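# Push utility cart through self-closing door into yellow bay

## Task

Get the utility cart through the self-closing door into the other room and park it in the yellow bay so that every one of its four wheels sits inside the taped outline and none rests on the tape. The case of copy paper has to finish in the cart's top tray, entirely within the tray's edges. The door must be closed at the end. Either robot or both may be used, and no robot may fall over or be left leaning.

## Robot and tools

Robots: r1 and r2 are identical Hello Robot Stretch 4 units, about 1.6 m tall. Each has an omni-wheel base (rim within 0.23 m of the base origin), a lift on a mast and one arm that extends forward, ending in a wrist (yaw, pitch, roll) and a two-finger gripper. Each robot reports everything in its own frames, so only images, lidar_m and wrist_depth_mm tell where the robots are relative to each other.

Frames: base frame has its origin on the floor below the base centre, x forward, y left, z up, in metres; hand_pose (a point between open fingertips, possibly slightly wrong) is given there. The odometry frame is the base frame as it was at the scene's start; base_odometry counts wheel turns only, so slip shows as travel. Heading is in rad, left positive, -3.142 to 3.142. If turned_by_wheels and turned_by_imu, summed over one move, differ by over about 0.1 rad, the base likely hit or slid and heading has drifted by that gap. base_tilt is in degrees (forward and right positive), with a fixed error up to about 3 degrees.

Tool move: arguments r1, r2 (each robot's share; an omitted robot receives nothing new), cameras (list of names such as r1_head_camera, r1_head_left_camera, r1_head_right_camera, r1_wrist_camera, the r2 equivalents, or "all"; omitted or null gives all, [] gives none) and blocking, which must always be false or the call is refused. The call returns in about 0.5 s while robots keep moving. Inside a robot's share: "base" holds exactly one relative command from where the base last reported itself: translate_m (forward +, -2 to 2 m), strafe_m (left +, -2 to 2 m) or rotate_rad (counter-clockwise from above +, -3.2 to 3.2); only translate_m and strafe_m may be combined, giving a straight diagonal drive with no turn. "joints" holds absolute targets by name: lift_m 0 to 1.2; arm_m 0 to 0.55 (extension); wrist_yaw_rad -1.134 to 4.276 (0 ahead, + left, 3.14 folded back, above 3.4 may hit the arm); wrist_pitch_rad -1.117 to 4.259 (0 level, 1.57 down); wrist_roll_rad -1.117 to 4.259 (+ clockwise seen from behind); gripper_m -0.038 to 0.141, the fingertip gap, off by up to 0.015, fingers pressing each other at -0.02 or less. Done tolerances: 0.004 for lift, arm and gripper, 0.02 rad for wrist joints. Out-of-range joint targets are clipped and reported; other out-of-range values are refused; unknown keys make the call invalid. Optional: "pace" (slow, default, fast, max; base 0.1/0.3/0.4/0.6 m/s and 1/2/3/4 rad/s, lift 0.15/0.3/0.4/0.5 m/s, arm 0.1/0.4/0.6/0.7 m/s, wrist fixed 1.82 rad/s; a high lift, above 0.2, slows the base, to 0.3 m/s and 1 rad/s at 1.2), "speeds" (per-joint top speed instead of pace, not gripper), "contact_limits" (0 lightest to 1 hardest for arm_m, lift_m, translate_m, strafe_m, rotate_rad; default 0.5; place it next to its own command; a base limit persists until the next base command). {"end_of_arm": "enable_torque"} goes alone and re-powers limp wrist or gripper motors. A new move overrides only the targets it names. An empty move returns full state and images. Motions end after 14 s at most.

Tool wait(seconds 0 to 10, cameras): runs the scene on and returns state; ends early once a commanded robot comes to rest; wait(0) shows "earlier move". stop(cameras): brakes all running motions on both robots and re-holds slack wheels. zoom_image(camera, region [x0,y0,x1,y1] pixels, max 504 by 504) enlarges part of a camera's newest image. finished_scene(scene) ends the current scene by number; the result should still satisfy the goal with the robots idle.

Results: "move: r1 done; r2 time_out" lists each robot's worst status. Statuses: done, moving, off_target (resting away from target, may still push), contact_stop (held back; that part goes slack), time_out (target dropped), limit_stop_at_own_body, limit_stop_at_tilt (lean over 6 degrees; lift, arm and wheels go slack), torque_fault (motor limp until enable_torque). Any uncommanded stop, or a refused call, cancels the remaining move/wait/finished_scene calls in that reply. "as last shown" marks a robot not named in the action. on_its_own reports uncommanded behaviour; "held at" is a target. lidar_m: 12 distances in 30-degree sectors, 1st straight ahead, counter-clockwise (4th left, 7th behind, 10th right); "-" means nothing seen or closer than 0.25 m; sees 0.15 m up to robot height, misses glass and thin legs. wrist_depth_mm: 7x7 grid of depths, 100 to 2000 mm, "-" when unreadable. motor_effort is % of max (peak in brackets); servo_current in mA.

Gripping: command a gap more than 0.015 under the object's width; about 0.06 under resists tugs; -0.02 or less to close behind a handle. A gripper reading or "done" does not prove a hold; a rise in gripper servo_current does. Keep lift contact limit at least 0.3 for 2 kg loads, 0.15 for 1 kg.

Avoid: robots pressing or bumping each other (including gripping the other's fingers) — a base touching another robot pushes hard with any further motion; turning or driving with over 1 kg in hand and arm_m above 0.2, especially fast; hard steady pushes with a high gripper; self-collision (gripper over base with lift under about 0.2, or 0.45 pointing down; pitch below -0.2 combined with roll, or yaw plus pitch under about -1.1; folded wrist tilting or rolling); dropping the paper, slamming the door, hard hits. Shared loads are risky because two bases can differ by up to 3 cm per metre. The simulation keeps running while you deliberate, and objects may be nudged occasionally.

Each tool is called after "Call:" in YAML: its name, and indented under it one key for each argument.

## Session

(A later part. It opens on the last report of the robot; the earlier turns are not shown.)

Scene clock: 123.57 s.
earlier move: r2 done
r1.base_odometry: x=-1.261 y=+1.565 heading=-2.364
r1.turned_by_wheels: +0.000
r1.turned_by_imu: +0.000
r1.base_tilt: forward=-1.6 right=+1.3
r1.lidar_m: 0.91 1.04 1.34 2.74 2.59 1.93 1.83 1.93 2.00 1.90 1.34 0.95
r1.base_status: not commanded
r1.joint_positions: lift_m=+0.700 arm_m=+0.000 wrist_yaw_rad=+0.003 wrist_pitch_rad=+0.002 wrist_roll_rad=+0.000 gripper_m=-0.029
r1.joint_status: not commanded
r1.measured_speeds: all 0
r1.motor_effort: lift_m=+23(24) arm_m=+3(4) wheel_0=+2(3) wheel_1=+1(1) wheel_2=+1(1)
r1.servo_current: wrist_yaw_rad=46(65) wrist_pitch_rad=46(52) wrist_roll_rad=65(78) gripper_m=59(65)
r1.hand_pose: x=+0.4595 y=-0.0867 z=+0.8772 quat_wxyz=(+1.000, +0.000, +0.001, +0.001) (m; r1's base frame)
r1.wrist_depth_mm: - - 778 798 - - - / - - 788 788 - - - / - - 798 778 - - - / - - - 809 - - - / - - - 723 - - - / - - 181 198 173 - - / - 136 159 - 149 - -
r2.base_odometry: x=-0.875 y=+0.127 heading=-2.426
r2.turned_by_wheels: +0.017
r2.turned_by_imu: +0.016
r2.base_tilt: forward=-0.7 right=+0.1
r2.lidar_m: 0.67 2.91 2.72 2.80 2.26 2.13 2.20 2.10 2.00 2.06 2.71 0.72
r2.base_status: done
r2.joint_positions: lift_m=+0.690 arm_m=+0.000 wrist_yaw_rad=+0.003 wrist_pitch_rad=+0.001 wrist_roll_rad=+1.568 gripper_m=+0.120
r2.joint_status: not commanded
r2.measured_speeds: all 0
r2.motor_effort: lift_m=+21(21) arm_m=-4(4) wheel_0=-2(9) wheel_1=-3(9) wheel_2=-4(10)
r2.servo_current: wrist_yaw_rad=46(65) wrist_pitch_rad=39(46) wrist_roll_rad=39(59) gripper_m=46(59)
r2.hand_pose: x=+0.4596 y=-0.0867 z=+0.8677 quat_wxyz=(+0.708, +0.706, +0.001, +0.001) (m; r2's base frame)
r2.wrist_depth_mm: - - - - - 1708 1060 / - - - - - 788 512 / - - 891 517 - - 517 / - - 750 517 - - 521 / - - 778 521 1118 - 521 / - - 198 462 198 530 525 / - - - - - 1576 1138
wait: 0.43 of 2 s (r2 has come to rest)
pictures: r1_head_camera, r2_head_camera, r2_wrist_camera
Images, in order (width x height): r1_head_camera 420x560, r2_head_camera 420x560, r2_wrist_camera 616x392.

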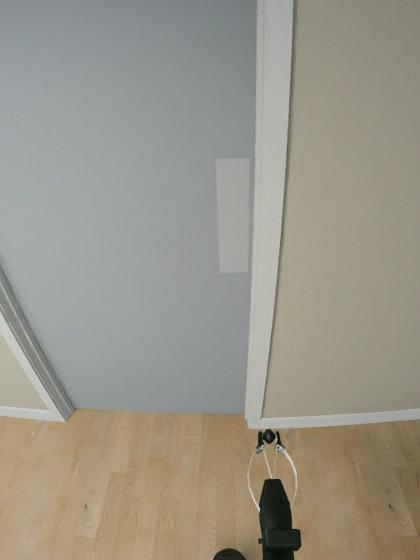

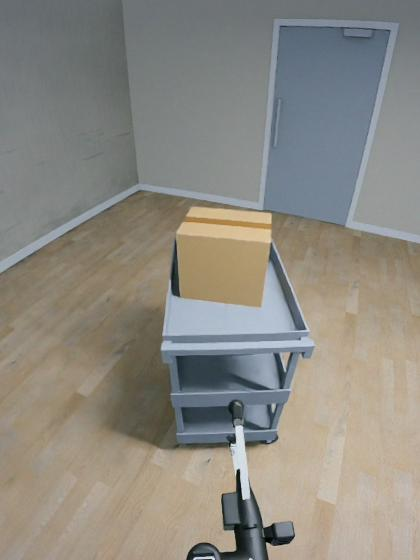

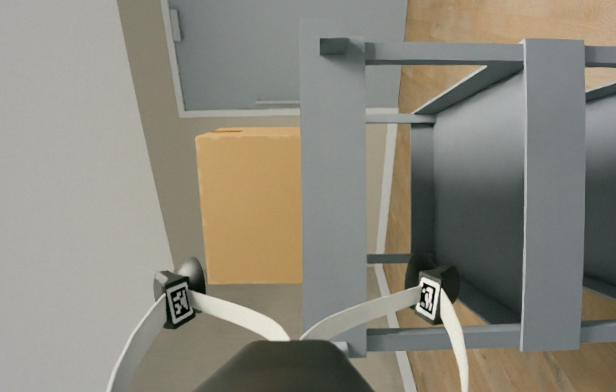

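Call:
move:
  r2: {"base":{"strafe_m":-0.045,"translate_m":0.2}}
  blocking: false
  cameras: []

Call:
wait:
  seconds: 4
  cameras: ["r2_wrist_camera","r2_head_camera"]

Scene clock: 131.87 s.
move: r2 moving
r1: as last shown
r1.lidar_m: 0.90 1.07 1.31 2.74 2.63 1.91 1.84 1.95 2.02 1.93 1.35 0.97
r1.motor_effort: lift_m=+24(24) arm_m=+4(4) wheel_0=+2(3) wheel_1=+1(1) wheel_2=+1(1)
r1.servo_current: wrist_yaw_rad=59(59) wrist_pitch_rad=39(52) wrist_roll_rad=52(72) gripper_m=59(65)
r1.wrist_depth_mm: - - 788 788 - - - / - - 788 778 - - - / - - 788 788 - - - / - - - 788 - - - / - - - 723 - - - / - - 181 199 173 - - / - 136 159 - 149 - -
r2.base_odometry: x=-0.903 y=+0.112 heading=-2.425
r2.turned_by_wheels: +0.000
r2.turned_by_imu: +0.001
r2.base_tilt: forward=-0.7 right=+0.1
r2.lidar_m: 0.65 2.88 2.71 2.77 2.29 2.15 2.22 2.14 2.00 2.07 2.72 0.69
r2.base_status: translate_m moving; strafe_m moving
r2.joint_positions: lift_m=+0.690 arm_m=+0.000 wrist_yaw_rad=+0.003 wrist_pitch_rad=+0.001 wrist_roll_rad=+1.568 gripper_m=+0.120
r2.joint_status: not commanded
r2.measured_speeds: translate_m=+0.122 strafe_m=-0.028 rotate_rad=+0.005 lift_m=+0.000 arm_m=+0.000 wrist_yaw_rad=+0.000 wrist_pitch_rad=+0.000 wrist_roll_rad=+0.000
r2.motor_effort: lift_m=+21(21) arm_m=-4(4) wheel_0=+7(10) wheel_1=+6(6) wheel_2=-12(13)
r2.servo_current: wrist_yaw_rad=46(52) wrist_pitch_rad=52(52) wrist_roll_rad=52(52) gripper_m=59(59)
r2.hand_pose: x=+0.4596 y=-0.0867 z=+0.8677 quat_wxyz=(+0.708, +0.706, +0.001, +0.001) (m; r2's base frame)
r2.wrist_depth_mm: - - - - - 1708 1060 / - - - 484 - 917 484 / - - 699 484 - - 484 / - - 715 492 - - 492 / - - 750 496 - - 492 / - - 198 436 198 - 500 / - - - - 508 512 500
pictures: none
No camera images: "cameras" was empty.

Scene clock: 133.43 s.
earlier move: r2 done
r1.base_odometry: x=-1.261 y=+1.565 heading=-2.364
r1.turned_by_wheels: +0.000
r1.turned_by_imu: +0.000
r1.base_tilt: forward=-1.6 right=+1.2
r1.lidar_m: 0.92 1.07 1.34 2.75 2.62 1.90 1.84 1.94 2.02 1.92 1.34 0.96
r1.base_status: not commanded
r1.joint_positions: lift_m=+0.700 arm_m=+0.000 wrist_yaw_rad=+0.003 wrist_pitch_rad=+0.002 wrist_roll_rad=+0.000 gripper_m=-0.029
r1.joint_status: not commanded
r1.measured_speeds: all 0
r1.motor_effort: lift_m=+23(24) arm_m=+4(4) wheel_0=+2(3) wheel_1=+1(1) wheel_2=+1(1)
r1.servo_current: wrist_yaw_rad=65(65) wrist_pitch_rad=46(52) wrist_roll_rad=39(72) gripper_m=65(65)
r1.hand_pose: x=+0.4595 y=-0.0867 z=+0.8772 quat_wxyz=(+1.000, +0.000, +0.001, +0.001) (m; r1's base frame)
r1.wrist_depth_mm: - - 788 788 - - - / - - 788 788 - - - / - - 798 798 - - - / - - - 798 - - - / - - - 723 - - - / - - 180 198 173 - - / - 136 159 - 149 - -
r2.base_odometry: x=-1.055 y=+0.030 heading=-2.425
r2.turned_by_wheels: +0.000
r2.turned_by_imu: +0.001
r2.base_tilt: forward=-0.7 right=+0.0
r2.lidar_m: 0.48 0.53 2.65 2.71 2.46 2.31 2.40 2.18 2.02 2.09 2.78 0.50
r2.base_status: done
r2.joint_positions: lift_m=+0.690 arm_m=+0.000 wrist_yaw_rad=+0.003 wrist_pitch_rad=+0.001 wrist_roll_rad=+1.568 gripper_m=+0.120
r2.joint_status: not commanded
r2.measured_speeds: all 0
r2.motor_effort: lift_m=+21(21) arm_m=-4(4) wheel_0=+3(10) wheel_1=+4(7) wheel_2=-3(14)
r2.servo_current: wrist_yaw_rad=46(65) wrist_pitch_rad=39(52) wrist_roll_rad=46(59) gripper_m=59(59)
r2.hand_pose: x=+0.4596 y=-0.0867 z=+0.8677 quat_wxyz=(+0.708, +0.706, +0.001, +0.001) (m; r2's base frame)
r2.wrist_depth_mm: - - - 278 314 329 319 / - - - 315 315 1756 - / - - 627 317 319 - - / - - 530 521 319 - - / - - 554 544 320 - - / - - 200 262 200 - - / - - - - - 1863 -
wait: 1.57 of 4 s (r2 has come to rest)
pictures: r2_head_camera, r2_wrist_camera
Images, in order (width x height): r2_head_camera 420x560, r2_wrist_camera 616x392.

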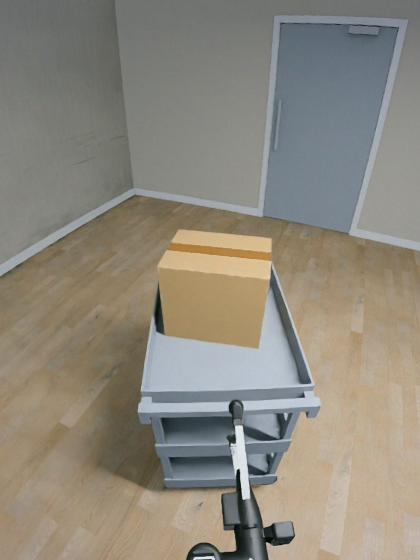

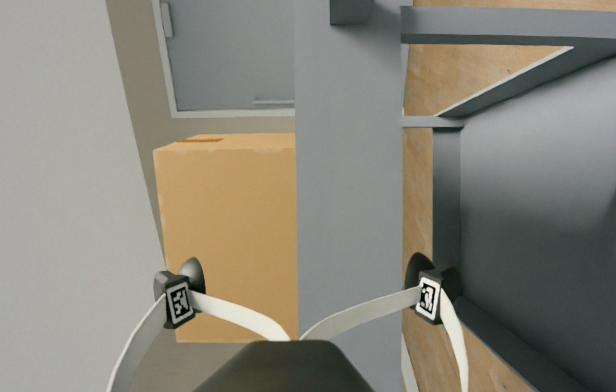

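Call:
zoom_image:
  camera: "r2_wrist_camera"
  region: [250, 0, 450, 350]

Call:
zoom_image:
  camera: "r2_head_camera"
  region: [130, 360, 330, 500]

Scaled by 1.440.

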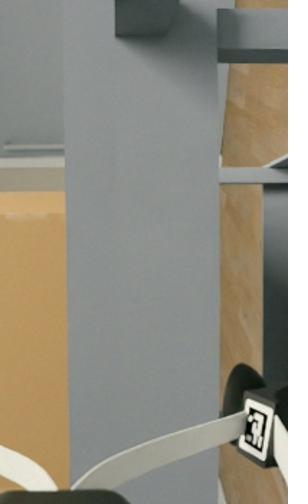

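Scaled by 2.520 from the camera's 420x560 image, which has a finer 1200x1600 frame.

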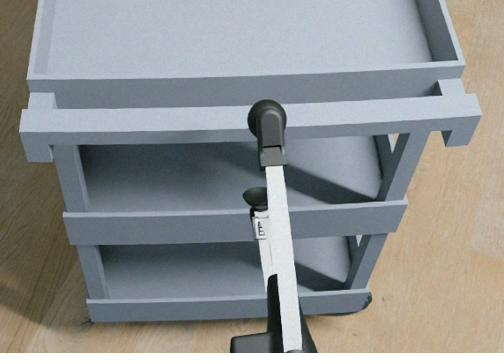

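Call:
move:
  r2: {"base":{"translate_m":0.1},"joints":{"lift_m":0.677},"pace":"slow"}
  blocking: false
  cameras: []

Call:
wait:
  seconds: 4
  cameras: ["r2_wrist_camera","r2_head_camera"]

Scene clock: 148.17 s.
move: r2 moving
r1: as last shown
r1.base_tilt: forward=-1.6 right=+1.3
r1.lidar_m: 0.93 1.06 1.32 2.75 2.61 1.93 1.83 1.96 2.04 1.92 1.35 0.97
r1.motor_effort: lift_m=+24(24) arm_m=+4(4) wheel_0=+2(2) wheel_1=+1(1) wheel_2=+1(1)
r1.servo_current: wrist_yaw_rad=39(52) wrist_pitch_rad=46(46) wrist_roll_rad=39(65) gripper_m=65(65)
r1.wrist_depth_mm: - - 778 798 - - - / - - 788 788 - - - / - - 788 788 - - - / - - - 798 - - - / - - - 723 - - - / - - 181 198 173 - - / - 136 159 - 149 - -
r2.base_odometry: x=-1.065 y=+0.022 heading=-2.425
r2.turned_by_wheels: +0.000
r2.turned_by_imu: +0.001
r2.base_tilt: forward=-0.7 right=+0.0
r2.lidar_m: 0.47 0.49 2.67 2.75 2.50 2.34 2.41 2.16 2.04 2.11 2.75 0.49
r2.base_status: translate_m moving
r2.joint_positions: lift_m=+0.677 arm_m=+0.000 wrist_yaw_rad=+0.003 wrist_pitch_rad=+0.001 wrist_roll_rad=+1.568 gripper_m=+0.120
r2.joint_status: lift_m moving
r2.measured_speeds: translate_m=+0.049 strafe_m=+0.000 rotate_rad=+0.001 lift_m=-0.005 arm_m=+0.000 wrist_yaw_rad=+0.000 wrist_pitch_rad=+0.000 wrist_roll_rad=+0.000
r2.motor_effort: lift_m=+15(20) arm_m=-4(4) wheel_0=+5(11) wheel_1=+6(7) wheel_2=-10(11)
r2.servo_current: wrist_yaw_rad=46(59) wrist_pitch_rad=39(46) wrist_roll_rad=52(59) gripper_m=46(52)
r2.hand_pose: x=+0.4596 y=-0.0867 z=+0.8553 quat_wxyz=(+0.708, +0.706, +0.001, +0.001) (m; r2's base frame)
r2.wrist_depth_mm: - - - 279 307 329 309 / - - - 303 306 1661 - / - - 609 304 307 891 - / - - 517 307 310 904 - / - - 535 310 312 - - / - - 200 252 196 - - / - - - - - 1921 -
pictures: none
No camera images: "cameras" was empty.

Scene clock: 149.93 s.
earlier move: r2 done
r1.base_odometry: x=-1.261 y=+1.565 heading=-2.364
r1.turned_by_wheels: +0.000
r1.turned_by_imu: +0.000
r1.base_tilt: forward=-1.6 right=+1.3
r1.lidar_m: 0.92 1.05 1.32 2.73 2.58 1.90 1.84 1.95 2.04 1.92 1.34 0.97
r1.base_status: not commanded
r1.joint_positions: lift_m=+0.700 arm_m=+0.000 wrist_yaw_rad=+0.003 wrist_pitch_rad=+0.002 wrist_roll_rad=+0.000 gripper_m=-0.029
r1.joint_status: not commanded
r1.measured_speeds: all 0
r1.motor_effort: lift_m=+24(24) arm_m=+4(4) wheel_0=+2(3) wheel_1=+1(1) wheel_2=+1(1)
r1.servo_current: wrist_yaw_rad=59(65) wrist_pitch_rad=39(46) wrist_roll_rad=46(65) gripper_m=59(72)
r1.hand_pose: x=+0.4595 y=-0.0867 z=+0.8772 quat_wxyz=(+1.000, +0.000, +0.001, +0.001) (m; r1's base frame)
r1.wrist_depth_mm: - - 798 798 - - - / - - 788 809 - - - / - - 798 798 - - - / - - - 798 - - - / - - - 715 - - - / - - 180 198 172 - - / - 136 159 - 149 - -
r2.base_odometry: x=-1.131 y=-0.036 heading=-2.425
r2.turned_by_wheels: +0.000
r2.turned_by_imu: +0.000
r2.base_tilt: forward=-0.6 right=+0.1
r2.lidar_m: 0.37 0.40 2.63 2.69 2.53 2.40 2.47 2.24 2.07 2.13 2.83 0.42
r2.base_status: done
r2.joint_positions: lift_m=+0.677 arm_m=+0.000 wrist_yaw_rad=+0.002 wrist_pitch_rad=+0.001 wrist_roll_rad=+1.568 gripper_m=+0.120
r2.joint_status: all done
r2.measured_speeds: all 0
r2.motor_effort: lift_m=+14(20) arm_m=-4(4) wheel_0=+4(11) wheel_1=+5(7) wheel_2=-8(11)
r2.servo_current: wrist_yaw_rad=46(59) wrist_pitch_rad=52(52) wrist_roll_rad=39(65) gripper_m=52(59)
r2.hand_pose: x=+0.4595 y=-0.0868 z=+0.8552 quat_wxyz=(+0.708, +0.706, +0.001, +0.000) (m; r2's base frame)
r2.wrist_depth_mm: - - - 160 218 1661 1160 / - - - 160 220 1661 - / - - 466 161 221 820 - / - 433 430 162 222 820 - / - 452 439 163 222 820 - / - 473 200 163 219 - - / - - 480 - - 1863 -
wait: 1.77 of 4 s (r2 has come to rest)
pictures: r2_head_camera, r2_wrist_camera
Images, in order (width x height): r2_head_camera 420x560, r2_wrist_camera 616x392.

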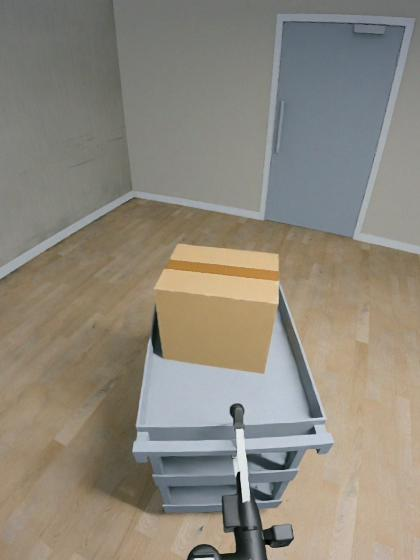

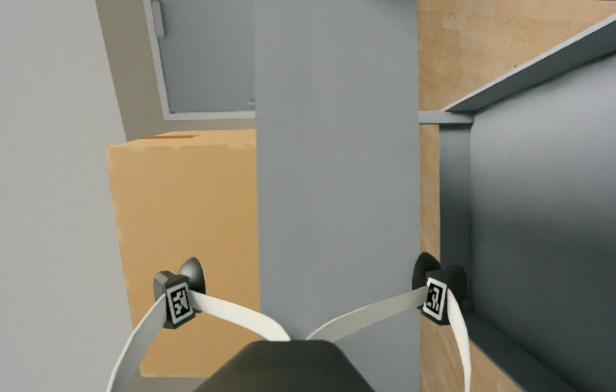

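Call:
move:
  r2: {"joints":{"gripper_m":-0.03}}
  blocking: false
  cameras: []

Call:
wait:
  seconds: 3
  cameras: ["r2_wrist_camera"]

Scene clock: 154.60 s.
move: r2 moving
r1: as last shown
r1.lidar_m: 0.93 1.03 1.34 2.75 2.62 1.91 1.85 1.94 2.01 1.93 1.34 0.94
r1.servo_current: wrist_yaw_rad=46(65) wrist_pitch_rad=39(46) wrist_roll_rad=33(72) gripper_m=59(65)
r1.wrist_depth_mm: - - 788 798 - - - / - - 778 788 - - - / - - 788 788 - - - / - - - 798 - - - / - - - 723 - - - / - - 180 198 172 - - / - 136 159 - 149 - -
r2.base_odometry: x=-1.131 y=-0.036 heading=-2.425
r2.turned_by_wheels: +0.000
r2.turned_by_imu: +0.000
r2.base_tilt: forward=-0.7 right=+0.1
r2.lidar_m: 0.37 0.40 2.64 2.70 2.56 2.42 2.49 2.21 2.09 2.18 2.80 0.42
r2.base_status: not commanded
r2.joint_positions: lift_m=+0.677 arm_m=+0.000 wrist_yaw_rad=+0.002 wrist_pitch_rad=+0.002 wrist_roll_rad=+1.568 gripper_m=+0.106
r2.joint_status: gripper_m moving
r2.measured_speeds: translate_m=+0.000 strafe_m=+0.000 rotate_rad=+0.000 lift_m=-0.001 arm_m=+0.000 wrist_yaw_rad=+0.000 wrist_pitch_rad=+0.015 wrist_roll_rad=+0.000
r2.motor_effort: lift_m=+15(15) arm_m=-4(4) wheel_0=+4(4) wheel_1=+5(5) wheel_2=-7(8)
r2.servo_current: wrist_yaw_rad=46(52) wrist_pitch_rad=39(46) wrist_roll_rad=52(52) gripper_m=117(117)
r2.hand_pose: x=+0.4595 y=-0.0868 z=+0.8547 quat_wxyz=(+0.708, +0.706, +0.002, +0.000) (m; r2's base frame)
r2.wrist_depth_mm: - - - 218 220 1618 1138 / - - - 220 220 1576 - / - - 462 220 222 820 - / - 427 424 222 224 831 - / - 445 442 163 224 831 - / - 469 195 164 213 - - / - 484 480 - - 1921 -
pictures: none
No camera images: "cameras" was empty.

Scene clock: 156.43 s.
earlier move: r2 done
r1.base_odometry: x=-1.261 y=+1.565 heading=-2.364
r1.turned_by_wheels: +0.000
r1.turned_by_imu: +0.000
r1.base_tilt: forward=-1.6 right=+1.2
r1.lidar_m: 0.94 1.04 1.33 2.75 2.61 1.91 1.85 1.94 2.04 1.93 1.36 0.97
r1.base_status: not commanded
r1.joint_positions: lift_m=+0.700 arm_m=+0.000 wrist_yaw_rad=+0.003 wrist_pitch_rad=+0.002 wrist_roll_rad=+0.000 gripper_m=-0.029
r1.joint_status: not commanded
r1.measured_speeds: all 0
r1.motor_effort: lift_m=+23(24) arm_m=+4(4) wheel_0=+2(3) wheel_1=+1(1) wheel_2=+1(1)
r1.servo_current: wrist_yaw_rad=65(78) wrist_pitch_rad=39(46) wrist_roll_rad=33(72) gripper_m=59(72)
r1.hand_pose: x=+0.4595 y=-0.0867 z=+0.8772 quat_wxyz=(+1.000, +0.000, +0.001, +0.001) (m; r1's base frame)
r1.wrist_depth_mm: - - 788 788 - - - / - - 788 788 - - - / - - 788 788 - - - / - - - 788 - - - / - - - 723 - - - / - - 180 198 173 - - / - 136 159 - 149 - -
r2.base_odometry: x=-1.131 y=-0.036 heading=-2.425
r2.turned_by_wheels: +0.000
r2.turned_by_imu: +0.000
r2.base_tilt: forward=-0.7 right=+0.1
r2.lidar_m: 0.37 0.41 2.62 2.71 2.56 2.40 2.49 2.23 2.09 2.16 2.81 0.41
r2.base_status: not commanded
r2.joint_positions: lift_m=+0.677 arm_m=+0.000 wrist_yaw_rad=-0.002 wrist_pitch_rad=-0.001 wrist_roll_rad=+1.568 gripper_m=-0.029
r2.joint_status: all done
r2.measured_speeds: all 0
r2.motor_effort: lift_m=+16(19) arm_m=+6(7) wheel_0=-1(4) wheel_1=+1(5) wheel_2=-3(8)
r2.servo_current: wrist_yaw_rad=33(59) wrist_pitch_rad=39(65) wrist_roll_rad=46(59) gripper_m=104(429)
r2.hand_pose: x=+0.4589 y=-0.0880 z=+0.8556 quat_wxyz=(+0.708, +0.706, -0.001, +0.000) (m; r2's base frame)
r2.wrist_depth_mm: - - - 165 223 1661 1205 / - - - 166 224 1661 - / - - 539 167 224 809 - / - 445 433 167 225 - - / - - 452 167 225 820 - / - - 183 167 180 - - / - - 488 - 226 - -
wait: 1.83 of 3 s (r2 has come to rest)
pictures: r2_wrist_camera
Images, in order (width x height): r2_wrist_camera 616x392.

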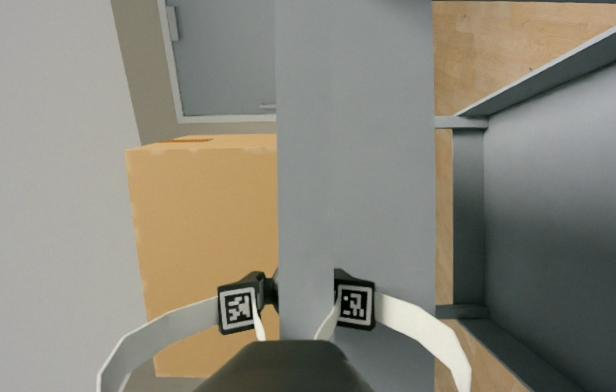

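Call:
move:
  r1: {"base":{"translate_m":0.4}}
  r2: {"base":{"strafe_m":0.125},"pace":"slow"}
  blocking: false
  cameras: []

Call:
wait:
  seconds: 3
  cameras: []

Call:
move:
  r1: {"base":{"translate_m":0.2},"pace":"slow","contact_limits":{"translate_m":0.6}}
  r2: {"base":{"rotate_rad":-0.152},"pace":"slow"}
  blocking: false
  cameras: []

Call:
wait:
  seconds: 1.5
  cameras: ["r1_wrist_camera","r2_head_camera","r2_wrist_camera"]

Scene clock: 193.97 s.
move: r1 moving; r2 moving
r1.base_odometry: x=-1.283 y=+1.543 heading=-2.364
r1.turned_by_wheels: +0.000
r1.turned_by_imu: +0.000
r1.base_tilt: forward=-1.6 right=+1.2
r1.lidar_m: 0.88 1.03 1.28 2.76 2.67 1.97 1.86 1.99 2.00 1.92 1.26 0.95
r1.base_status: translate_m moving
r1.joint_positions: lift_m=+0.700 arm_m=+0.000 wrist_yaw_rad=+0.003 wrist_pitch_rad=+0.002 wrist_roll_rad=+0.000 gripper_m=-0.029
r1.joint_status: not commanded
r1.measured_speeds: translate_m=+0.122 strafe_m=+0.001 rotate_rad=-0.002 lift_m=+0.000 arm_m=+0.000 wrist_yaw_rad=+0.000 wrist_pitch_rad=+0.000 wrist_roll_rad=+0.000
r1.motor_effort: lift_m=+23(24) arm_m=+4(4) wheel_0=+7(9) wheel_1=+6(7) wheel_2=-9(10)
r1.servo_current: wrist_yaw_rad=65(65) wrist_pitch_rad=33(46) wrist_roll_rad=52(59) gripper_m=59(72)
r1.hand_pose: x=+0.4595 y=-0.0867 z=+0.8772 quat_wxyz=(+1.000, +0.000, +0.001, +0.001) (m; r1's base frame)
r1.wrist_depth_mm: - - 759 759 - - - / - - 768 759 - - - / - - 768 768 - - - / - - - 768 - - - / - - - 691 - - - / - - 181 198 172 - - / - 136 159 - 148 - -
r2.base_odometry: x=-1.122 y=-0.047 heading=-2.426
r2.turned_by_wheels: -0.001
r2.turned_by_imu: +0.000
r2.base_tilt: forward=-0.7 right=+0.1
r2.lidar_m: 0.40 0.42 2.59 2.68 2.56 2.40 2.47 2.23 2.09 2.13 2.84 0.42
r2.base_status: strafe_m moving
r2.joint_positions: lift_m=+0.677 arm_m=+0.000 wrist_yaw_rad=-0.007 wrist_pitch_rad=-0.001 wrist_roll_rad=+1.568 gripper_m=-0.029
r2.joint_status: not commanded
r2.measured_speeds: translate_m=+0.000 strafe_m=+0.055 rotate_rad=-0.001 lift_m=+0.000 arm_m=+0.000 wrist_yaw_rad=-0.019 wrist_pitch_rad=+0.000 wrist_roll_rad=+0.000
r2.motor_effort: lift_m=+16(16) arm_m=+7(7) wheel_0=-12(13) wheel_1=+8(9) wheel_2=-1(3)
r2.servo_current: wrist_yaw_rad=52(52) wrist_pitch_rad=39(46) wrist_roll_rad=52(52) gripper_m=104(104)
r2.hand_pose: x=+0.4585 y=-0.0893 z=+0.8556 quat_wxyz=(+0.708, +0.706, -0.003, -0.002) (m; r2's base frame)
r2.wrist_depth_mm: - - - 167 225 1661 1229 / - - - 167 225 1661 530 / - - 559 167 226 820 - / - 445 436 167 226 820 - / - - 455 167 225 831 - / - - 183 168 180 - - / - - 488 - 227 - -
pictures: none
No camera images: "cameras" was empty.

Scene clock: 195.87 s.
earlier move: r1 moving; r2 done
r1.base_odometry: x=-1.544 y=+1.286 heading=-2.363
r1.turned_by_wheels: +0.000
r1.turned_by_imu: +0.000
r1.base_tilt: forward=-1.6 right=+1.3
r1.lidar_m: 0.55 0.66 0.90 2.21 2.85 2.32 2.24 2.35 2.02 1.95 0.76 0.54
r1.base_status: translate_m moving
r1.joint_positions: lift_m=+0.700 arm_m=+0.000 wrist_yaw_rad=+0.002 wrist_pitch_rad=+0.002 wrist_roll_rad=+0.000 gripper_m=-0.029
r1.joint_status: not commanded
r1.measured_speeds: translate_m=+0.038 strafe_m=+0.000 rotate_rad=+0.000 lift_m=+0.000 arm_m=+0.000 wrist_yaw_rad=+0.000 wrist_pitch_rad=+0.000 wrist_roll_rad=+0.000
r1.motor_effort: lift_m=+24(24) arm_m=+4(4) wheel_0=+3(9) wheel_1=+1(7) wheel_2=+0(10)
r1.servo_current: wrist_yaw_rad=52(65) wrist_pitch_rad=39(46) wrist_roll_rad=52(72) gripper_m=72(72)
r1.hand_pose: x=+0.4595 y=-0.0867 z=+0.8772 quat_wxyz=(+1.000, +0.000, +0.001, +0.001) (m; r1's base frame)
r1.wrist_depth_mm: 402 402 402 402 324 327 327 / 402 402 402 404 325 327 327 / 404 404 404 404 325 329 327 / 407 404 407 404 329 330 327 / 404 407 407 370 330 330 330 / 404 407 209 199 332 330 332 / 410 410 410 375 157 330 334
r2.base_odometry: x=-1.049 y=-0.130 heading=-2.426
r2.turned_by_wheels: +0.000
r2.turned_by_imu: +0.000
r2.base_tilt: forward=-0.7 right=+0.1
r2.lidar_m: 0.39 0.45 2.51 2.58 2.53 2.37 2.41 2.35 2.20 2.27 2.96 0.40
r2.base_status: done
r2.joint_positions: lift_m=+0.677 arm_m=+0.000 wrist_yaw_rad=-0.010 wrist_pitch_rad=-0.001 wrist_roll_rad=+1.568 gripper_m=-0.029
r2.joint_status: not commanded
r2.measured_speeds: all 0
r2.motor_effort: lift_m=+16(16) arm_m=+6(7) wheel_0=-7(16) wheel_1=+5(9) wheel_2=-1(3)
r2.servo_current: wrist_yaw_rad=72(85) wrist_pitch_rad=46(46) wrist_roll_rad=59(59) gripper_m=104(111)
r2.hand_pose: x=+0.4583 y=-0.0902 z=+0.8556 quat_wxyz=(+0.708, +0.706, -0.004, -0.003) (m; r2's base frame)
r2.wrist_depth_mm: - - - 148 203 1661 564 / - - - 152 208 750 - / - 421 415 155 213 - - / - - 439 158 217 - - / - - 469 163 223 - - / - - 185 167 180 - - / - - - - 235 - 512
wait: 1.90 of 3 s (r2 has come to rest)
pictures: none
No camera images: "cameras" was empty.

Scene clock: 196.37 s.
earlier move: r1 done
move: r1 moving; r2 moving
r1.base_odometry: x=-1.574 y=+1.257 heading=-2.363
r1.turned_by_wheels: +0.000
r1.turned_by_imu: +0.000
r1.base_tilt: forward=-1.6 right=+1.3
r1.lidar_m: 0.50 0.60 0.83 2.03 2.90 2.34 2.27 2.38 2.03 1.96 0.73 0.51
r1.base_status: translate_m moving
r1.joint_positions: lift_m=+0.700 arm_m=+0.000 wrist_yaw_rad=+0.002 wrist_pitch_rad=+0.002 wrist_roll_rad=+0.000 gripper_m=-0.029
r1.joint_status: not commanded
r1.measured_speeds: translate_m=+0.100 strafe_m=-0.001 rotate_rad=+0.005 lift_m=+0.000 arm_m=+0.000 wrist_yaw_rad=+0.000 wrist_pitch_rad=+0.000 wrist_roll_rad=+0.000
r1.motor_effort: lift_m=+23(24) arm_m=+4(4) wheel_0=+6(7) wheel_1=+3(7) wheel_2=-4(8)
r1.servo_current: wrist_yaw_rad=52(72) wrist_pitch_rad=52(52) wrist_roll_rad=52(65) gripper_m=59(65)
r1.contact_limits: translate_m 0.6
r1.hand_pose: x=+0.4595 y=-0.0867 z=+0.8772 quat_wxyz=(+1.000, +0.000, +0.001, +0.001) (m; r1's base frame)
r1.wrist_depth_mm: 362 364 362 334 289 291 291 / 364 364 366 334 291 290 291 / 366 366 368 366 291 290 291 / 366 368 368 366 290 291 291 / 366 366 370 336 291 294 294 / 368 370 187 199 180 293 296 / 370 370 368 279 157 294 294
r2.base_odometry: x=-1.049 y=-0.130 heading=-2.538
r2.turned_by_wheels: -0.112
r2.turned_by_imu: -0.108
r2.base_tilt: forward=-0.7 right=+0.0
r2.lidar_m: 0.40 0.41 2.52 2.51 2.64 2.34 2.37 2.43 2.19 2.22 2.72 0.44
r2.base_status: rotate_rad moving
r2.joint_positions: lift_m=+0.677 arm_m=+0.000 wrist_yaw_rad=+0.007 wrist_pitch_rad=-0.001 wrist_roll_rad=+1.568 gripper_m=-0.029
r2.joint_status: not commanded
r2.measured_speeds: translate_m=+0.003 strafe_m=+0.000 rotate_rad=-0.290 lift_m=+0.000 arm_m=+0.002 wrist_yaw_rad=+0.014 wrist_pitch_rad=+0.000 wrist_roll_rad=+0.000
r2.motor_effort: lift_m=+16(16) arm_m=+4(7) wheel_0=+12(14) wheel_1=+5(9) wheel_2=+11(11)
r2.servo_current: wrist_yaw_rad=59(65) wrist_pitch_rad=33(46) wrist_roll_rad=59(59) gripper_m=104(104)
r2.hand_pose: x=+0.4599 y=-0.0854 z=+0.8556 quat_wxyz=(+0.708, +0.706, +0.002, +0.003) (m; r2's base frame)
r2.wrist_depth_mm: - - - 160 216 1618 1229 / - - - 162 218 1576 - / - - 430 163 220 - - / - 449 439 166 224 820 - / - - 459 167 228 831 - / - - 184 170 180 - - / - - 508 - 233 - -
pictures: none
No camera images: "cameras" was empty.

Scene clock: 196.93 s.
earlier move: r1 moving; r2 done
r1.base_odometry: x=-1.614 y=+1.217 heading=-2.363
r1.turned_by_wheels: +0.000
r1.turned_by_imu: +0.000
r1.base_tilt: forward=-1.6 right=+1.3
r1.lidar_m: 0.46 0.54 0.77 1.81 2.90 2.40 2.33 2.47 2.04 1.73 0.60 0.44
r1.base_status: translate_m moving
r1.joint_positions: lift_m=+0.700 arm_m=+0.000 wrist_yaw_rad=+0.002 wrist_pitch_rad=+0.002 wrist_roll_rad=+0.000 gripper_m=-0.029
r1.joint_status: not commanded
r1.measured_speeds: translate_m=+0.099 strafe_m=+0.001 rotate_rad=-0.002 lift_m=+0.000 arm_m=+0.000 wrist_yaw_rad=+0.000 wrist_pitch_rad=+0.000 wrist_roll_rad=+0.000
r1.motor_effort: lift_m=+24(24) arm_m=+4(4) wheel_0=+4(7) wheel_1=+5(7) wheel_2=-6(8)
r1.servo_current: wrist_yaw_rad=52(72) wrist_pitch_rad=39(52) wrist_roll_rad=33(65) gripper_m=59(65)
r1.contact_limits: translate_m 0.6
r1.hand_pose: x=+0.4595 y=-0.0867 z=+0.8772 quat_wxyz=(+1.000, +0.000, +0.001, +0.001) (m; r1's base frame)
r1.wrist_depth_mm: 307 309 307 307 - 232 232 / 309 310 309 278 - 233 233 / 309 310 310 278 - 234 234 / 309 312 310 278 - 234 235 / 312 312 314 282 - 236 234 / 312 312 210 198 173 235 235 / 314 314 315 221 149 235 236
r2.base_odometry: x=-1.049 y=-0.130 heading=-2.576
r2.turned_by_wheels: -0.039
r2.turned_by_imu: -0.037
r2.base_tilt: forward=-0.7 right=+0.0
r2.lidar_m: 0.38 0.41 2.53 2.53 2.70 2.36 2.38 2.53 2.19 2.20 2.67 0.42
r2.base_status: done
r2.joint_positions: lift_m=+0.677 arm_m=+0.000 wrist_yaw_rad=+0.007 wrist_pitch_rad=-0.001 wrist_roll_rad=+1.568 gripper_m=-0.029
r2.joint_status: not commanded
r2.measured_speeds: all 0
r2.motor_effort: lift_m=+16(16) arm_m=-4(7) wheel_0=+6(14) wheel_1=+6(9) wheel_2=+9(13)
r2.servo_current: wrist_yaw_rad=59(65) wrist_pitch_rad=46(52) wrist_roll_rad=46(59) gripper_m=98(111)
r2.hand_pose: x=+0.4599 y=-0.0854 z=+0.8556 quat_wxyz=(+0.708, +0.706, +0.002, +0.003) (m; r2's base frame)
r2.wrist_depth_mm: - - - 172 230 1756 1229 / - - - 172 230 1756 609 / - - - 171 230 820 - / - 445 439 171 229 820 - / - - 455 171 229 820 - / - - 183 171 179 831 - / - - 492 - 228 - -
wait: 0.57 of 1.5 s (r2 has come to rest)
pictures: r1_wrist_camera, r2_head_camera, r2_wrist_camera
Images, in order (width x height): r1_wrist_camera 616x392, r2_head_camera 420x560, r2_wrist_camera 616x392.

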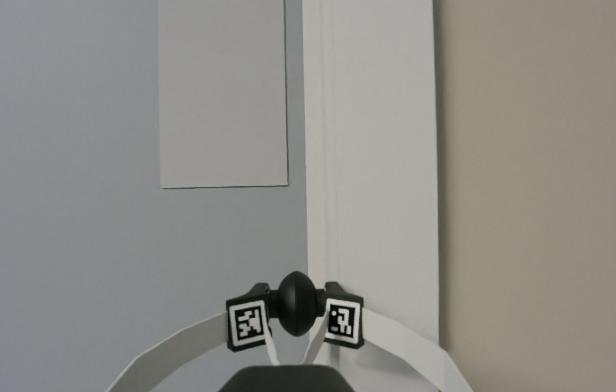

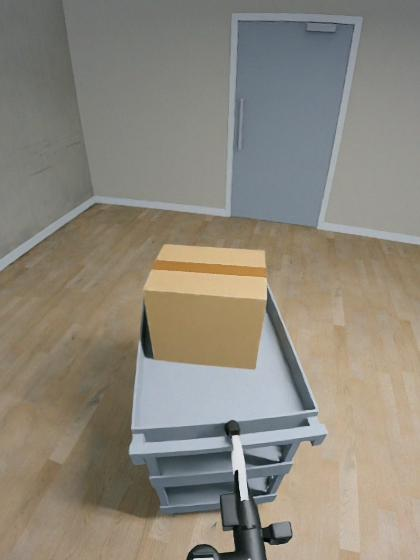

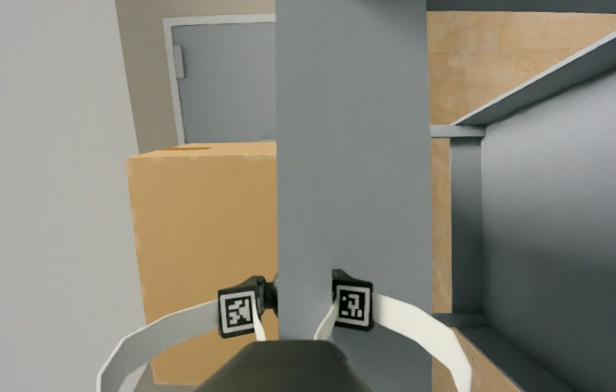

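Call:
move:
  r1: {"base":{"translate_m":-0.06}}
  r2: {"base":{"strafe_m":0.125},"pace":"slow"}
  blocking: false
  cameras: []

Call:
wait:
  seconds: 1.5
  cameras: ["r1_wrist_camera"]

Call:
wait:
  seconds: 1
  cameras: []

Call:
move:
  r1: {"base":{"strafe_m":0.11}}
  r2: {"base":{"rotate_rad":-0.152},"pace":"slow"}
  blocking: false
  cameras: []

Call:
wait:
  seconds: 2
  cameras: ["r1_wrist_camera","r2_head_camera"]

Scene clock: 213.53 s.
earlier move: r1 done
move: r1 moving; r2 moving
r1.base_odometry: x=-1.664 y=+1.167 heading=-2.364
r1.turned_by_wheels: -0.001
r1.turned_by_imu: +0.144
r1.base_tilt: forward=-1.6 right=+1.3
r1.lidar_m: 0.46 0.51 0.82 2.72 2.98 2.41 2.36 2.55 2.05 1.03 0.50 0.41
r1.base_status: translate_m moving
r1.joint_positions: lift_m=+0.700 arm_m=+0.000 wrist_yaw_rad=-0.003 wrist_pitch_rad=+0.002 wrist_roll_rad=+0.000 gripper_m=-0.030
r1.joint_status: not commanded
r1.measured_speeds: translate_m=-0.120 strafe_m=-0.001 rotate_rad=+0.001 lift_m=+0.000 arm_m=+0.000 wrist_yaw_rad=+0.000 wrist_pitch_rad=+0.000 wrist_roll_rad=+0.000
r1.motor_effort: lift_m=+19(19) arm_m=+4(6) wheel_0=-9(9) wheel_1=-7(7) wheel_2=+8(8)
r1.servo_current: wrist_yaw_rad=52(72) wrist_pitch_rad=46(52) wrist_roll_rad=46(59) gripper_m=46(52)
r1.hand_pose: x=+0.4590 y=-0.0882 z=+0.8776 quat_wxyz=(+1.000, +0.000, +0.001, -0.001) (m; r1's base frame)
r1.wrist_depth_mm: 270 259 252 241 233 229 183 / 271 260 252 242 234 229 186 / 271 262 252 242 236 229 189 / 272 263 254 244 237 229 190 / 273 264 254 245 237 229 191 / 273 266 206 198 236 231 191 / 276 265 253 183 174 211 191
r2.base_odometry: x=-1.041 y=-0.142 heading=-2.576
r2.turned_by_wheels: +0.000
r2.turned_by_imu: +0.001
r2.base_tilt: forward=-0.7 right=+0.1
r2.lidar_m: 0.40 0.40 2.50 2.49 2.67 2.35 2.37 2.52 2.21 2.22 2.67 0.43
r2.base_status: strafe_m moving
r2.joint_positions: lift_m=+0.677 arm_m=+0.000 wrist_yaw_rad=+0.003 wrist_pitch_rad=-0.001 wrist_roll_rad=+1.568 gripper_m=-0.029
r2.joint_status: not commanded
r2.measured_speeds: translate_m=+0.000 strafe_m=+0.055 rotate_rad=-0.001 lift_m=+0.000 arm_m=+0.000 wrist_yaw_rad=-0.018 wrist_pitch_rad=+0.000 wrist_roll_rad=+0.000
r2.motor_effort: lift_m=+16(16) arm_m=-4(4) wheel_0=-11(11) wheel_1=+7(9) wheel_2=+1(6)
r2.servo_current: wrist_yaw_rad=33(59) wrist_pitch_rad=46(46) wrist_roll_rad=39(59) gripper_m=104(104)
r2.hand_pose: x=+0.4596 y=-0.0865 z=+0.8556 quat_wxyz=(+0.708, +0.706, +0.001, +0.001) (m; r2's base frame)
r2.wrist_depth_mm: - - - 174 233 1756 1205 / - - - 232 231 1756 559 / - - - 172 230 809 - / - 449 439 172 230 831 - / - - 452 171 230 809 - / - - 183 171 180 - - / - - 484 - 229 - -
pictures: none
No camera images: "cameras" was empty.

Scene clock: 214.30 s.
earlier move: r1 done; r2 moving
r1.base_odometry: x=-1.644 y=+1.188 heading=-2.364
r1.turned_by_wheels: +0.000
r1.turned_by_imu: +0.000
r1.base_tilt: forward=-1.6 right=+1.3
r1.lidar_m: 0.48 0.57 0.84 2.71 2.98 2.39 2.36 2.56 2.02 1.11 0.52 0.43
r1.base_status: done
r1.joint_positions: lift_m=+0.700 arm_m=+0.000 wrist_yaw_rad=-0.002 wrist_pitch_rad=+0.002 wrist_roll_rad=+0.000 gripper_m=-0.030
r1.joint_status: not commanded
r1.measured_speeds: all 0
r1.motor_effort: lift_m=+18(19) arm_m=+4(6) wheel_0=-3(9) wheel_1=-2(7) wheel_2=-1(8)
r1.servo_current: wrist_yaw_rad=65(72) wrist_pitch_rad=46(52) wrist_roll_rad=46(59) gripper_m=39(52)
r1.hand_pose: x=+0.4590 y=-0.0881 z=+0.8776 quat_wxyz=(+1.000, +0.000, +0.001, -0.001) (m; r1's base frame)
r1.wrist_depth_mm: 303 291 283 273 266 227 - / 303 293 285 274 266 226 - / 304 294 285 277 267 229 182 / 304 296 286 278 268 229 182 / 307 297 287 278 270 229 183 / 309 298 205 198 267 229 183 / 309 297 286 277 176 222 184
r2.base_odometry: x=-1.004 y=-0.200 heading=-2.577
r2.turned_by_wheels: +0.000
r2.turned_by_imu: -0.001
r2.base_tilt: forward=-0.7 right=+0.1
r2.lidar_m: 0.37 0.41 2.46 2.42 2.65 2.34 2.35 2.61 2.29 2.29 2.75 0.41
r2.base_status: strafe_m moving
r2.joint_positions: lift_m=+0.677 arm_m=+0.000 wrist_yaw_rad=-0.008 wrist_pitch_rad=-0.001 wrist_roll_rad=+1.568 gripper_m=-0.029
r2.joint_status: not commanded
r2.measured_speeds: translate_m=-0.001 strafe_m=+0.098 rotate_rad=+0.003 lift_m=+0.000 arm_m=+0.000 wrist_yaw_rad=-0.002 wrist_pitch_rad=+0.000 wrist_roll_rad=+0.000
r2.motor_effort: lift_m=+16(16) arm_m=-3(4) wheel_0=-7(14) wheel_1=+8(10) wheel_2=-2(6)
r2.servo_current: wrist_yaw_rad=59(65) wrist_pitch_rad=39(46) wrist_roll_rad=46(65) gripper_m=91(104)
r2.hand_pose: x=+0.4586 y=-0.0897 z=+0.8556 quat_wxyz=(+0.708, +0.706, -0.003, -0.002) (m; r2's base frame)
r2.wrist_depth_mm: - - - 163 220 1618 1229 / - - - 164 223 1661 - / - - 442 166 223 809 - / - 449 439 166 225 - - / - - 455 167 225 820 - / - - 186 167 180 - - / - - 492 - 228 - -
wait: 0.77 of 1.5 s (r1 has come to rest)
pictures: r1_wrist_camera
Images, in order (width x height): r1_wrist_camera 616x392.

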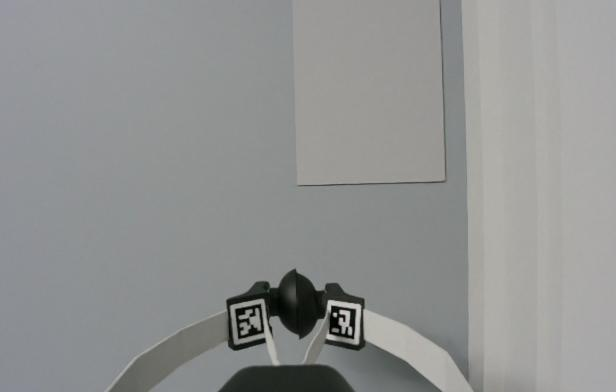

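Scene clock: 215.30 s.
earlier move: r2 moving
r1.base_odometry: x=-1.644 y=+1.188 heading=-2.364
r1.turned_by_wheels: +0.000
r1.turned_by_imu: +0.000
r1.base_tilt: forward=-1.6 right=+1.3
r1.lidar_m: 0.50 0.55 0.87 2.70 2.92 2.38 2.35 2.53 2.03 1.10 0.54 0.42
r1.base_status: done
r1.joint_positions: lift_m=+0.700 arm_m=+0.000 wrist_yaw_rad=-0.002 wrist_pitch_rad=+0.002 wrist_roll_rad=+0.000 gripper_m=-0.030
r1.joint_status: not commanded
r1.measured_speeds: all 0
r1.motor_effort: lift_m=+18(19) arm_m=+4(6) wheel_0=-3(9) wheel_1=-1(7) wheel_2=-1(8)
r1.servo_current: wrist_yaw_rad=46(72) wrist_pitch_rad=46(52) wrist_roll_rad=59(72) gripper_m=39(52)
r1.hand_pose: x=+0.4590 y=-0.0881 z=+0.8776 quat_wxyz=(+1.000, +0.000, +0.001, -0.001) (m; r1's base frame)
r1.wrist_depth_mm: 304 294 286 273 265 237 - / 303 294 286 276 265 227 - / 306 294 286 277 267 228 182 / 306 296 286 278 267 229 182 / 306 297 287 278 270 229 183 / 306 298 205 198 268 229 183 / 309 297 285 277 177 222 183
r2.base_odometry: x=-0.982 y=-0.235 heading=-2.577
r2.turned_by_wheels: +0.000
r2.turned_by_imu: +0.000
r2.base_tilt: forward=-0.7 right=+0.1
r2.lidar_m: 0.41 0.44 2.42 2.39 2.61 2.32 2.34 2.65 2.31 2.35 2.82 0.40
r2.base_status: strafe_m moving
r2.joint_positions: lift_m=+0.677 arm_m=+0.000 wrist_yaw_rad=-0.008 wrist_pitch_rad=-0.001 wrist_roll_rad=+1.568 gripper_m=-0.029
r2.joint_status: not commanded
r2.measured_speeds: all 0
r2.motor_effort: lift_m=+16(16) arm_m=+1(4) wheel_0=-7(14) wheel_1=+4(10) wheel_2=-2(6)
r2.servo_current: wrist_yaw_rad=52(72) wrist_pitch_rad=39(46) wrist_roll_rad=46(65) gripper_m=98(104)
r2.hand_pose: x=+0.4586 y=-0.0898 z=+0.8556 quat_wxyz=(+0.708, +0.706, -0.003, -0.003) (m; r2's base frame)
r2.wrist_depth_mm: - - - 154 210 1708 1205 / - - - 157 213 750 - / - 500 418 159 216 - - / - 452 439 161 220 - - / - - 466 164 224 820 - / - - 184 167 180 - - / - - - - 231 - 512
wait: 1.00 s; no rest
pictures: none
No camera images: "cameras" was empty.

Scene clock: 215.80 s.
earlier move: r2 done
move: r1 moving; r2 moving
r1.base_odometry: x=-1.618 y=+1.162 heading=-2.364
r1.turned_by_wheels: +0.000
r1.turned_by_imu: +0.000
r1.base_tilt: forward=-1.6 right=+1.3
r1.lidar_m: 0.48 0.56 0.87 2.68 2.94 2.38 2.36 2.54 2.07 1.12 0.55 0.43
r1.base_status: strafe_m moving
r1.joint_positions: lift_m=+0.700 arm_m=+0.000 wrist_yaw_rad=-0.002 wrist_pitch_rad=+0.002 wrist_roll_rad=+0.000 gripper_m=-0.030
r1.joint_status: not commanded
r1.measured_speeds: translate_m=+0.000 strafe_m=+0.141 rotate_rad=+0.000 lift_m=+0.000 arm_m=+0.000 wrist_yaw_rad=+0.000 wrist_pitch_rad=+0.000 wrist_roll_rad=+0.000
r1.motor_effort: lift_m=+18(19) arm_m=+4(5) wheel_0=-10(12) wheel_1=+9(11) wheel_2=-1(1)
r1.servo_current: wrist_yaw_rad=46(59) wrist_pitch_rad=39(52) wrist_roll_rad=52(59) gripper_m=46(52)
r1.hand_pose: x=+0.4590 y=-0.0881 z=+0.8776 quat_wxyz=(+1.000, +0.000, +0.001, -0.001) (m; r1's base frame)
r1.wrist_depth_mm: 306 298 289 279 271 265 227 / 307 298 289 281 272 264 229 / 309 298 291 282 272 265 229 / 310 300 290 282 274 266 229 / 310 301 293 283 276 267 229 / 312 304 205 198 272 268 230 / 312 303 290 281 176 266 231
r2.base_odometry: x=-0.982 y=-0.236 heading=-2.688
r2.turned_by_wheels: -0.112
r2.turned_by_imu: -0.108
r2.base_tilt: forward=-0.6 right=+0.1
r2.lidar_m: 0.39 0.39 2.44 2.40 2.76 2.32 2.31 2.65 2.34 2.31 2.61 0.43
r2.base_status: rotate_rad moving
r2.joint_positions: lift_m=+0.677 arm_m=+0.000 wrist_yaw_rad=+0.007 wrist_pitch_rad=-0.001 wrist_roll_rad=+1.568 gripper_m=-0.029
r2.joint_status: not commanded
r2.measured_speeds: translate_m=+0.004 strafe_m=-0.002 rotate_rad=-0.289 lift_m=+0.000 arm_m=+0.000 wrist_yaw_rad=+0.015 wrist_pitch_rad=+0.000 wrist_roll_rad=+0.000
r2.motor_effort: lift_m=+16(16) arm_m=+2(2) wheel_0=+10(11) wheel_1=+5(9) wheel_2=+11(11)
r2.servo_current: wrist_yaw_rad=52(59) wrist_pitch_rad=46(46) wrist_roll_rad=39(52) gripper_m=98(98)
r2.hand_pose: x=+0.4599 y=-0.0853 z=+0.8556 quat_wxyz=(+0.708, +0.706, +0.002, +0.003) (m; r2's base frame)
r2.wrist_depth_mm: - - - 168 225 1756 1205 / - - - 168 226 1618 - / - - 539 169 227 820 - / - 449 442 169 227 820 - / - - 459 169 229 820 - / - - 183 170 180 - - / - - 492 - 230 - -
pictures: none
No camera images: "cameras" was empty.

Scene clock: 216.37 s.
earlier move: r1 moving; r2 done
r1.base_odometry: x=-1.569 y=+1.112 heading=-2.364
r1.turned_by_wheels: +0.000
r1.turned_by_imu: +0.000
r1.base_tilt: forward=-1.6 right=+1.3
r1.lidar_m: 0.50 0.54 0.86 2.59 2.89 2.36 2.32 2.59 2.11 1.12 0.57 0.49
r1.base_status: strafe_m moving
r1.joint_positions: lift_m=+0.700 arm_m=+0.000 wrist_yaw_rad=-0.002 wrist_pitch_rad=+0.002 wrist_roll_rad=+0.000 gripper_m=-0.030
r1.joint_status: not commanded
r1.measured_speeds: translate_m=+0.000 strafe_m=+0.052 rotate_rad=-0.002 lift_m=+0.000 arm_m=+0.000 wrist_yaw_rad=+0.000 wrist_pitch_rad=+0.000 wrist_roll_rad=+0.000
r1.motor_effort: lift_m=+18(19) arm_m=+4(5) wheel_0=-2(12) wheel_1=-1(11) wheel_2=+1(1)
r1.servo_current: wrist_yaw_rad=39(65) wrist_pitch_rad=39(52) wrist_roll_rad=46(59) gripper_m=39(52)
r1.hand_pose: x=+0.4590 y=-0.0881 z=+0.8776 quat_wxyz=(+1.000, +0.000, +0.001, -0.001) (m; r1's base frame)
r1.wrist_depth_mm: 322 312 301 290 281 272 265 / 324 312 301 290 282 272 265 / 324 312 301 293 282 272 265 / 324 312 301 291 283 276 267 / 327 315 303 294 283 276 268 / 327 315 206 198 282 276 270 / 329 317 301 291 176 274 271
r2.base_odometry: x=-0.982 y=-0.236 heading=-2.727
r2.turned_by_wheels: -0.039
r2.turned_by_imu: -0.038
r2.base_tilt: forward=-0.6 right=+0.0
r2.lidar_m: 0.38 0.39 2.44 2.40 2.69 2.34 2.32 2.55 2.35 2.31 2.55 0.44
r2.base_status: done
r2.joint_positions: lift_m=+0.677 arm_m=+0.000 wrist_yaw_rad=+0.008 wrist_pitch_rad=-0.001 wrist_roll_rad=+1.568 gripper_m=-0.029
r2.joint_status: not commanded
r2.measured_speeds: all 0
r2.motor_effort: lift_m=+16(16) arm_m=+0(2) wheel_0=+8(11) wheel_1=+4(9) wheel_2=+9(14)
r2.servo_current: wrist_yaw_rad=52(59) wrist_pitch_rad=39(46) wrist_roll_rad=52(59) gripper_m=98(104)
r2.hand_pose: x=+0.4599 y=-0.0852 z=+0.8556 quat_wxyz=(+0.708, +0.706, +0.002, +0.003) (m; r2's base frame)
r2.wrist_depth_mm: - - - 179 240 1661 1160 / - - - 177 238 1756 1138 / - - - 176 235 798 - / - 449 442 233 233 820 - / - - 452 173 231 820 - / - - 185 171 180 - - / - - 473 - 226 - -
wait: 0.57 of 2 s (r2 has come to rest)
pictures: r1_wrist_camera, r2_head_camera
Images, in order (width x height): r1_wrist_camera 616x392, r2_head_camera 420x560.

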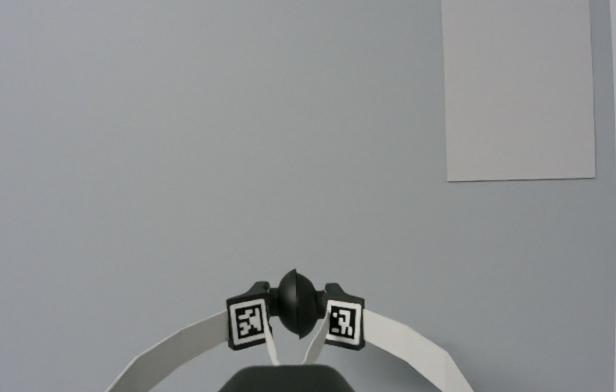

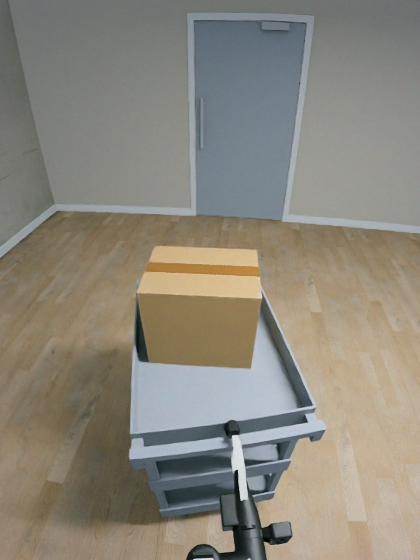

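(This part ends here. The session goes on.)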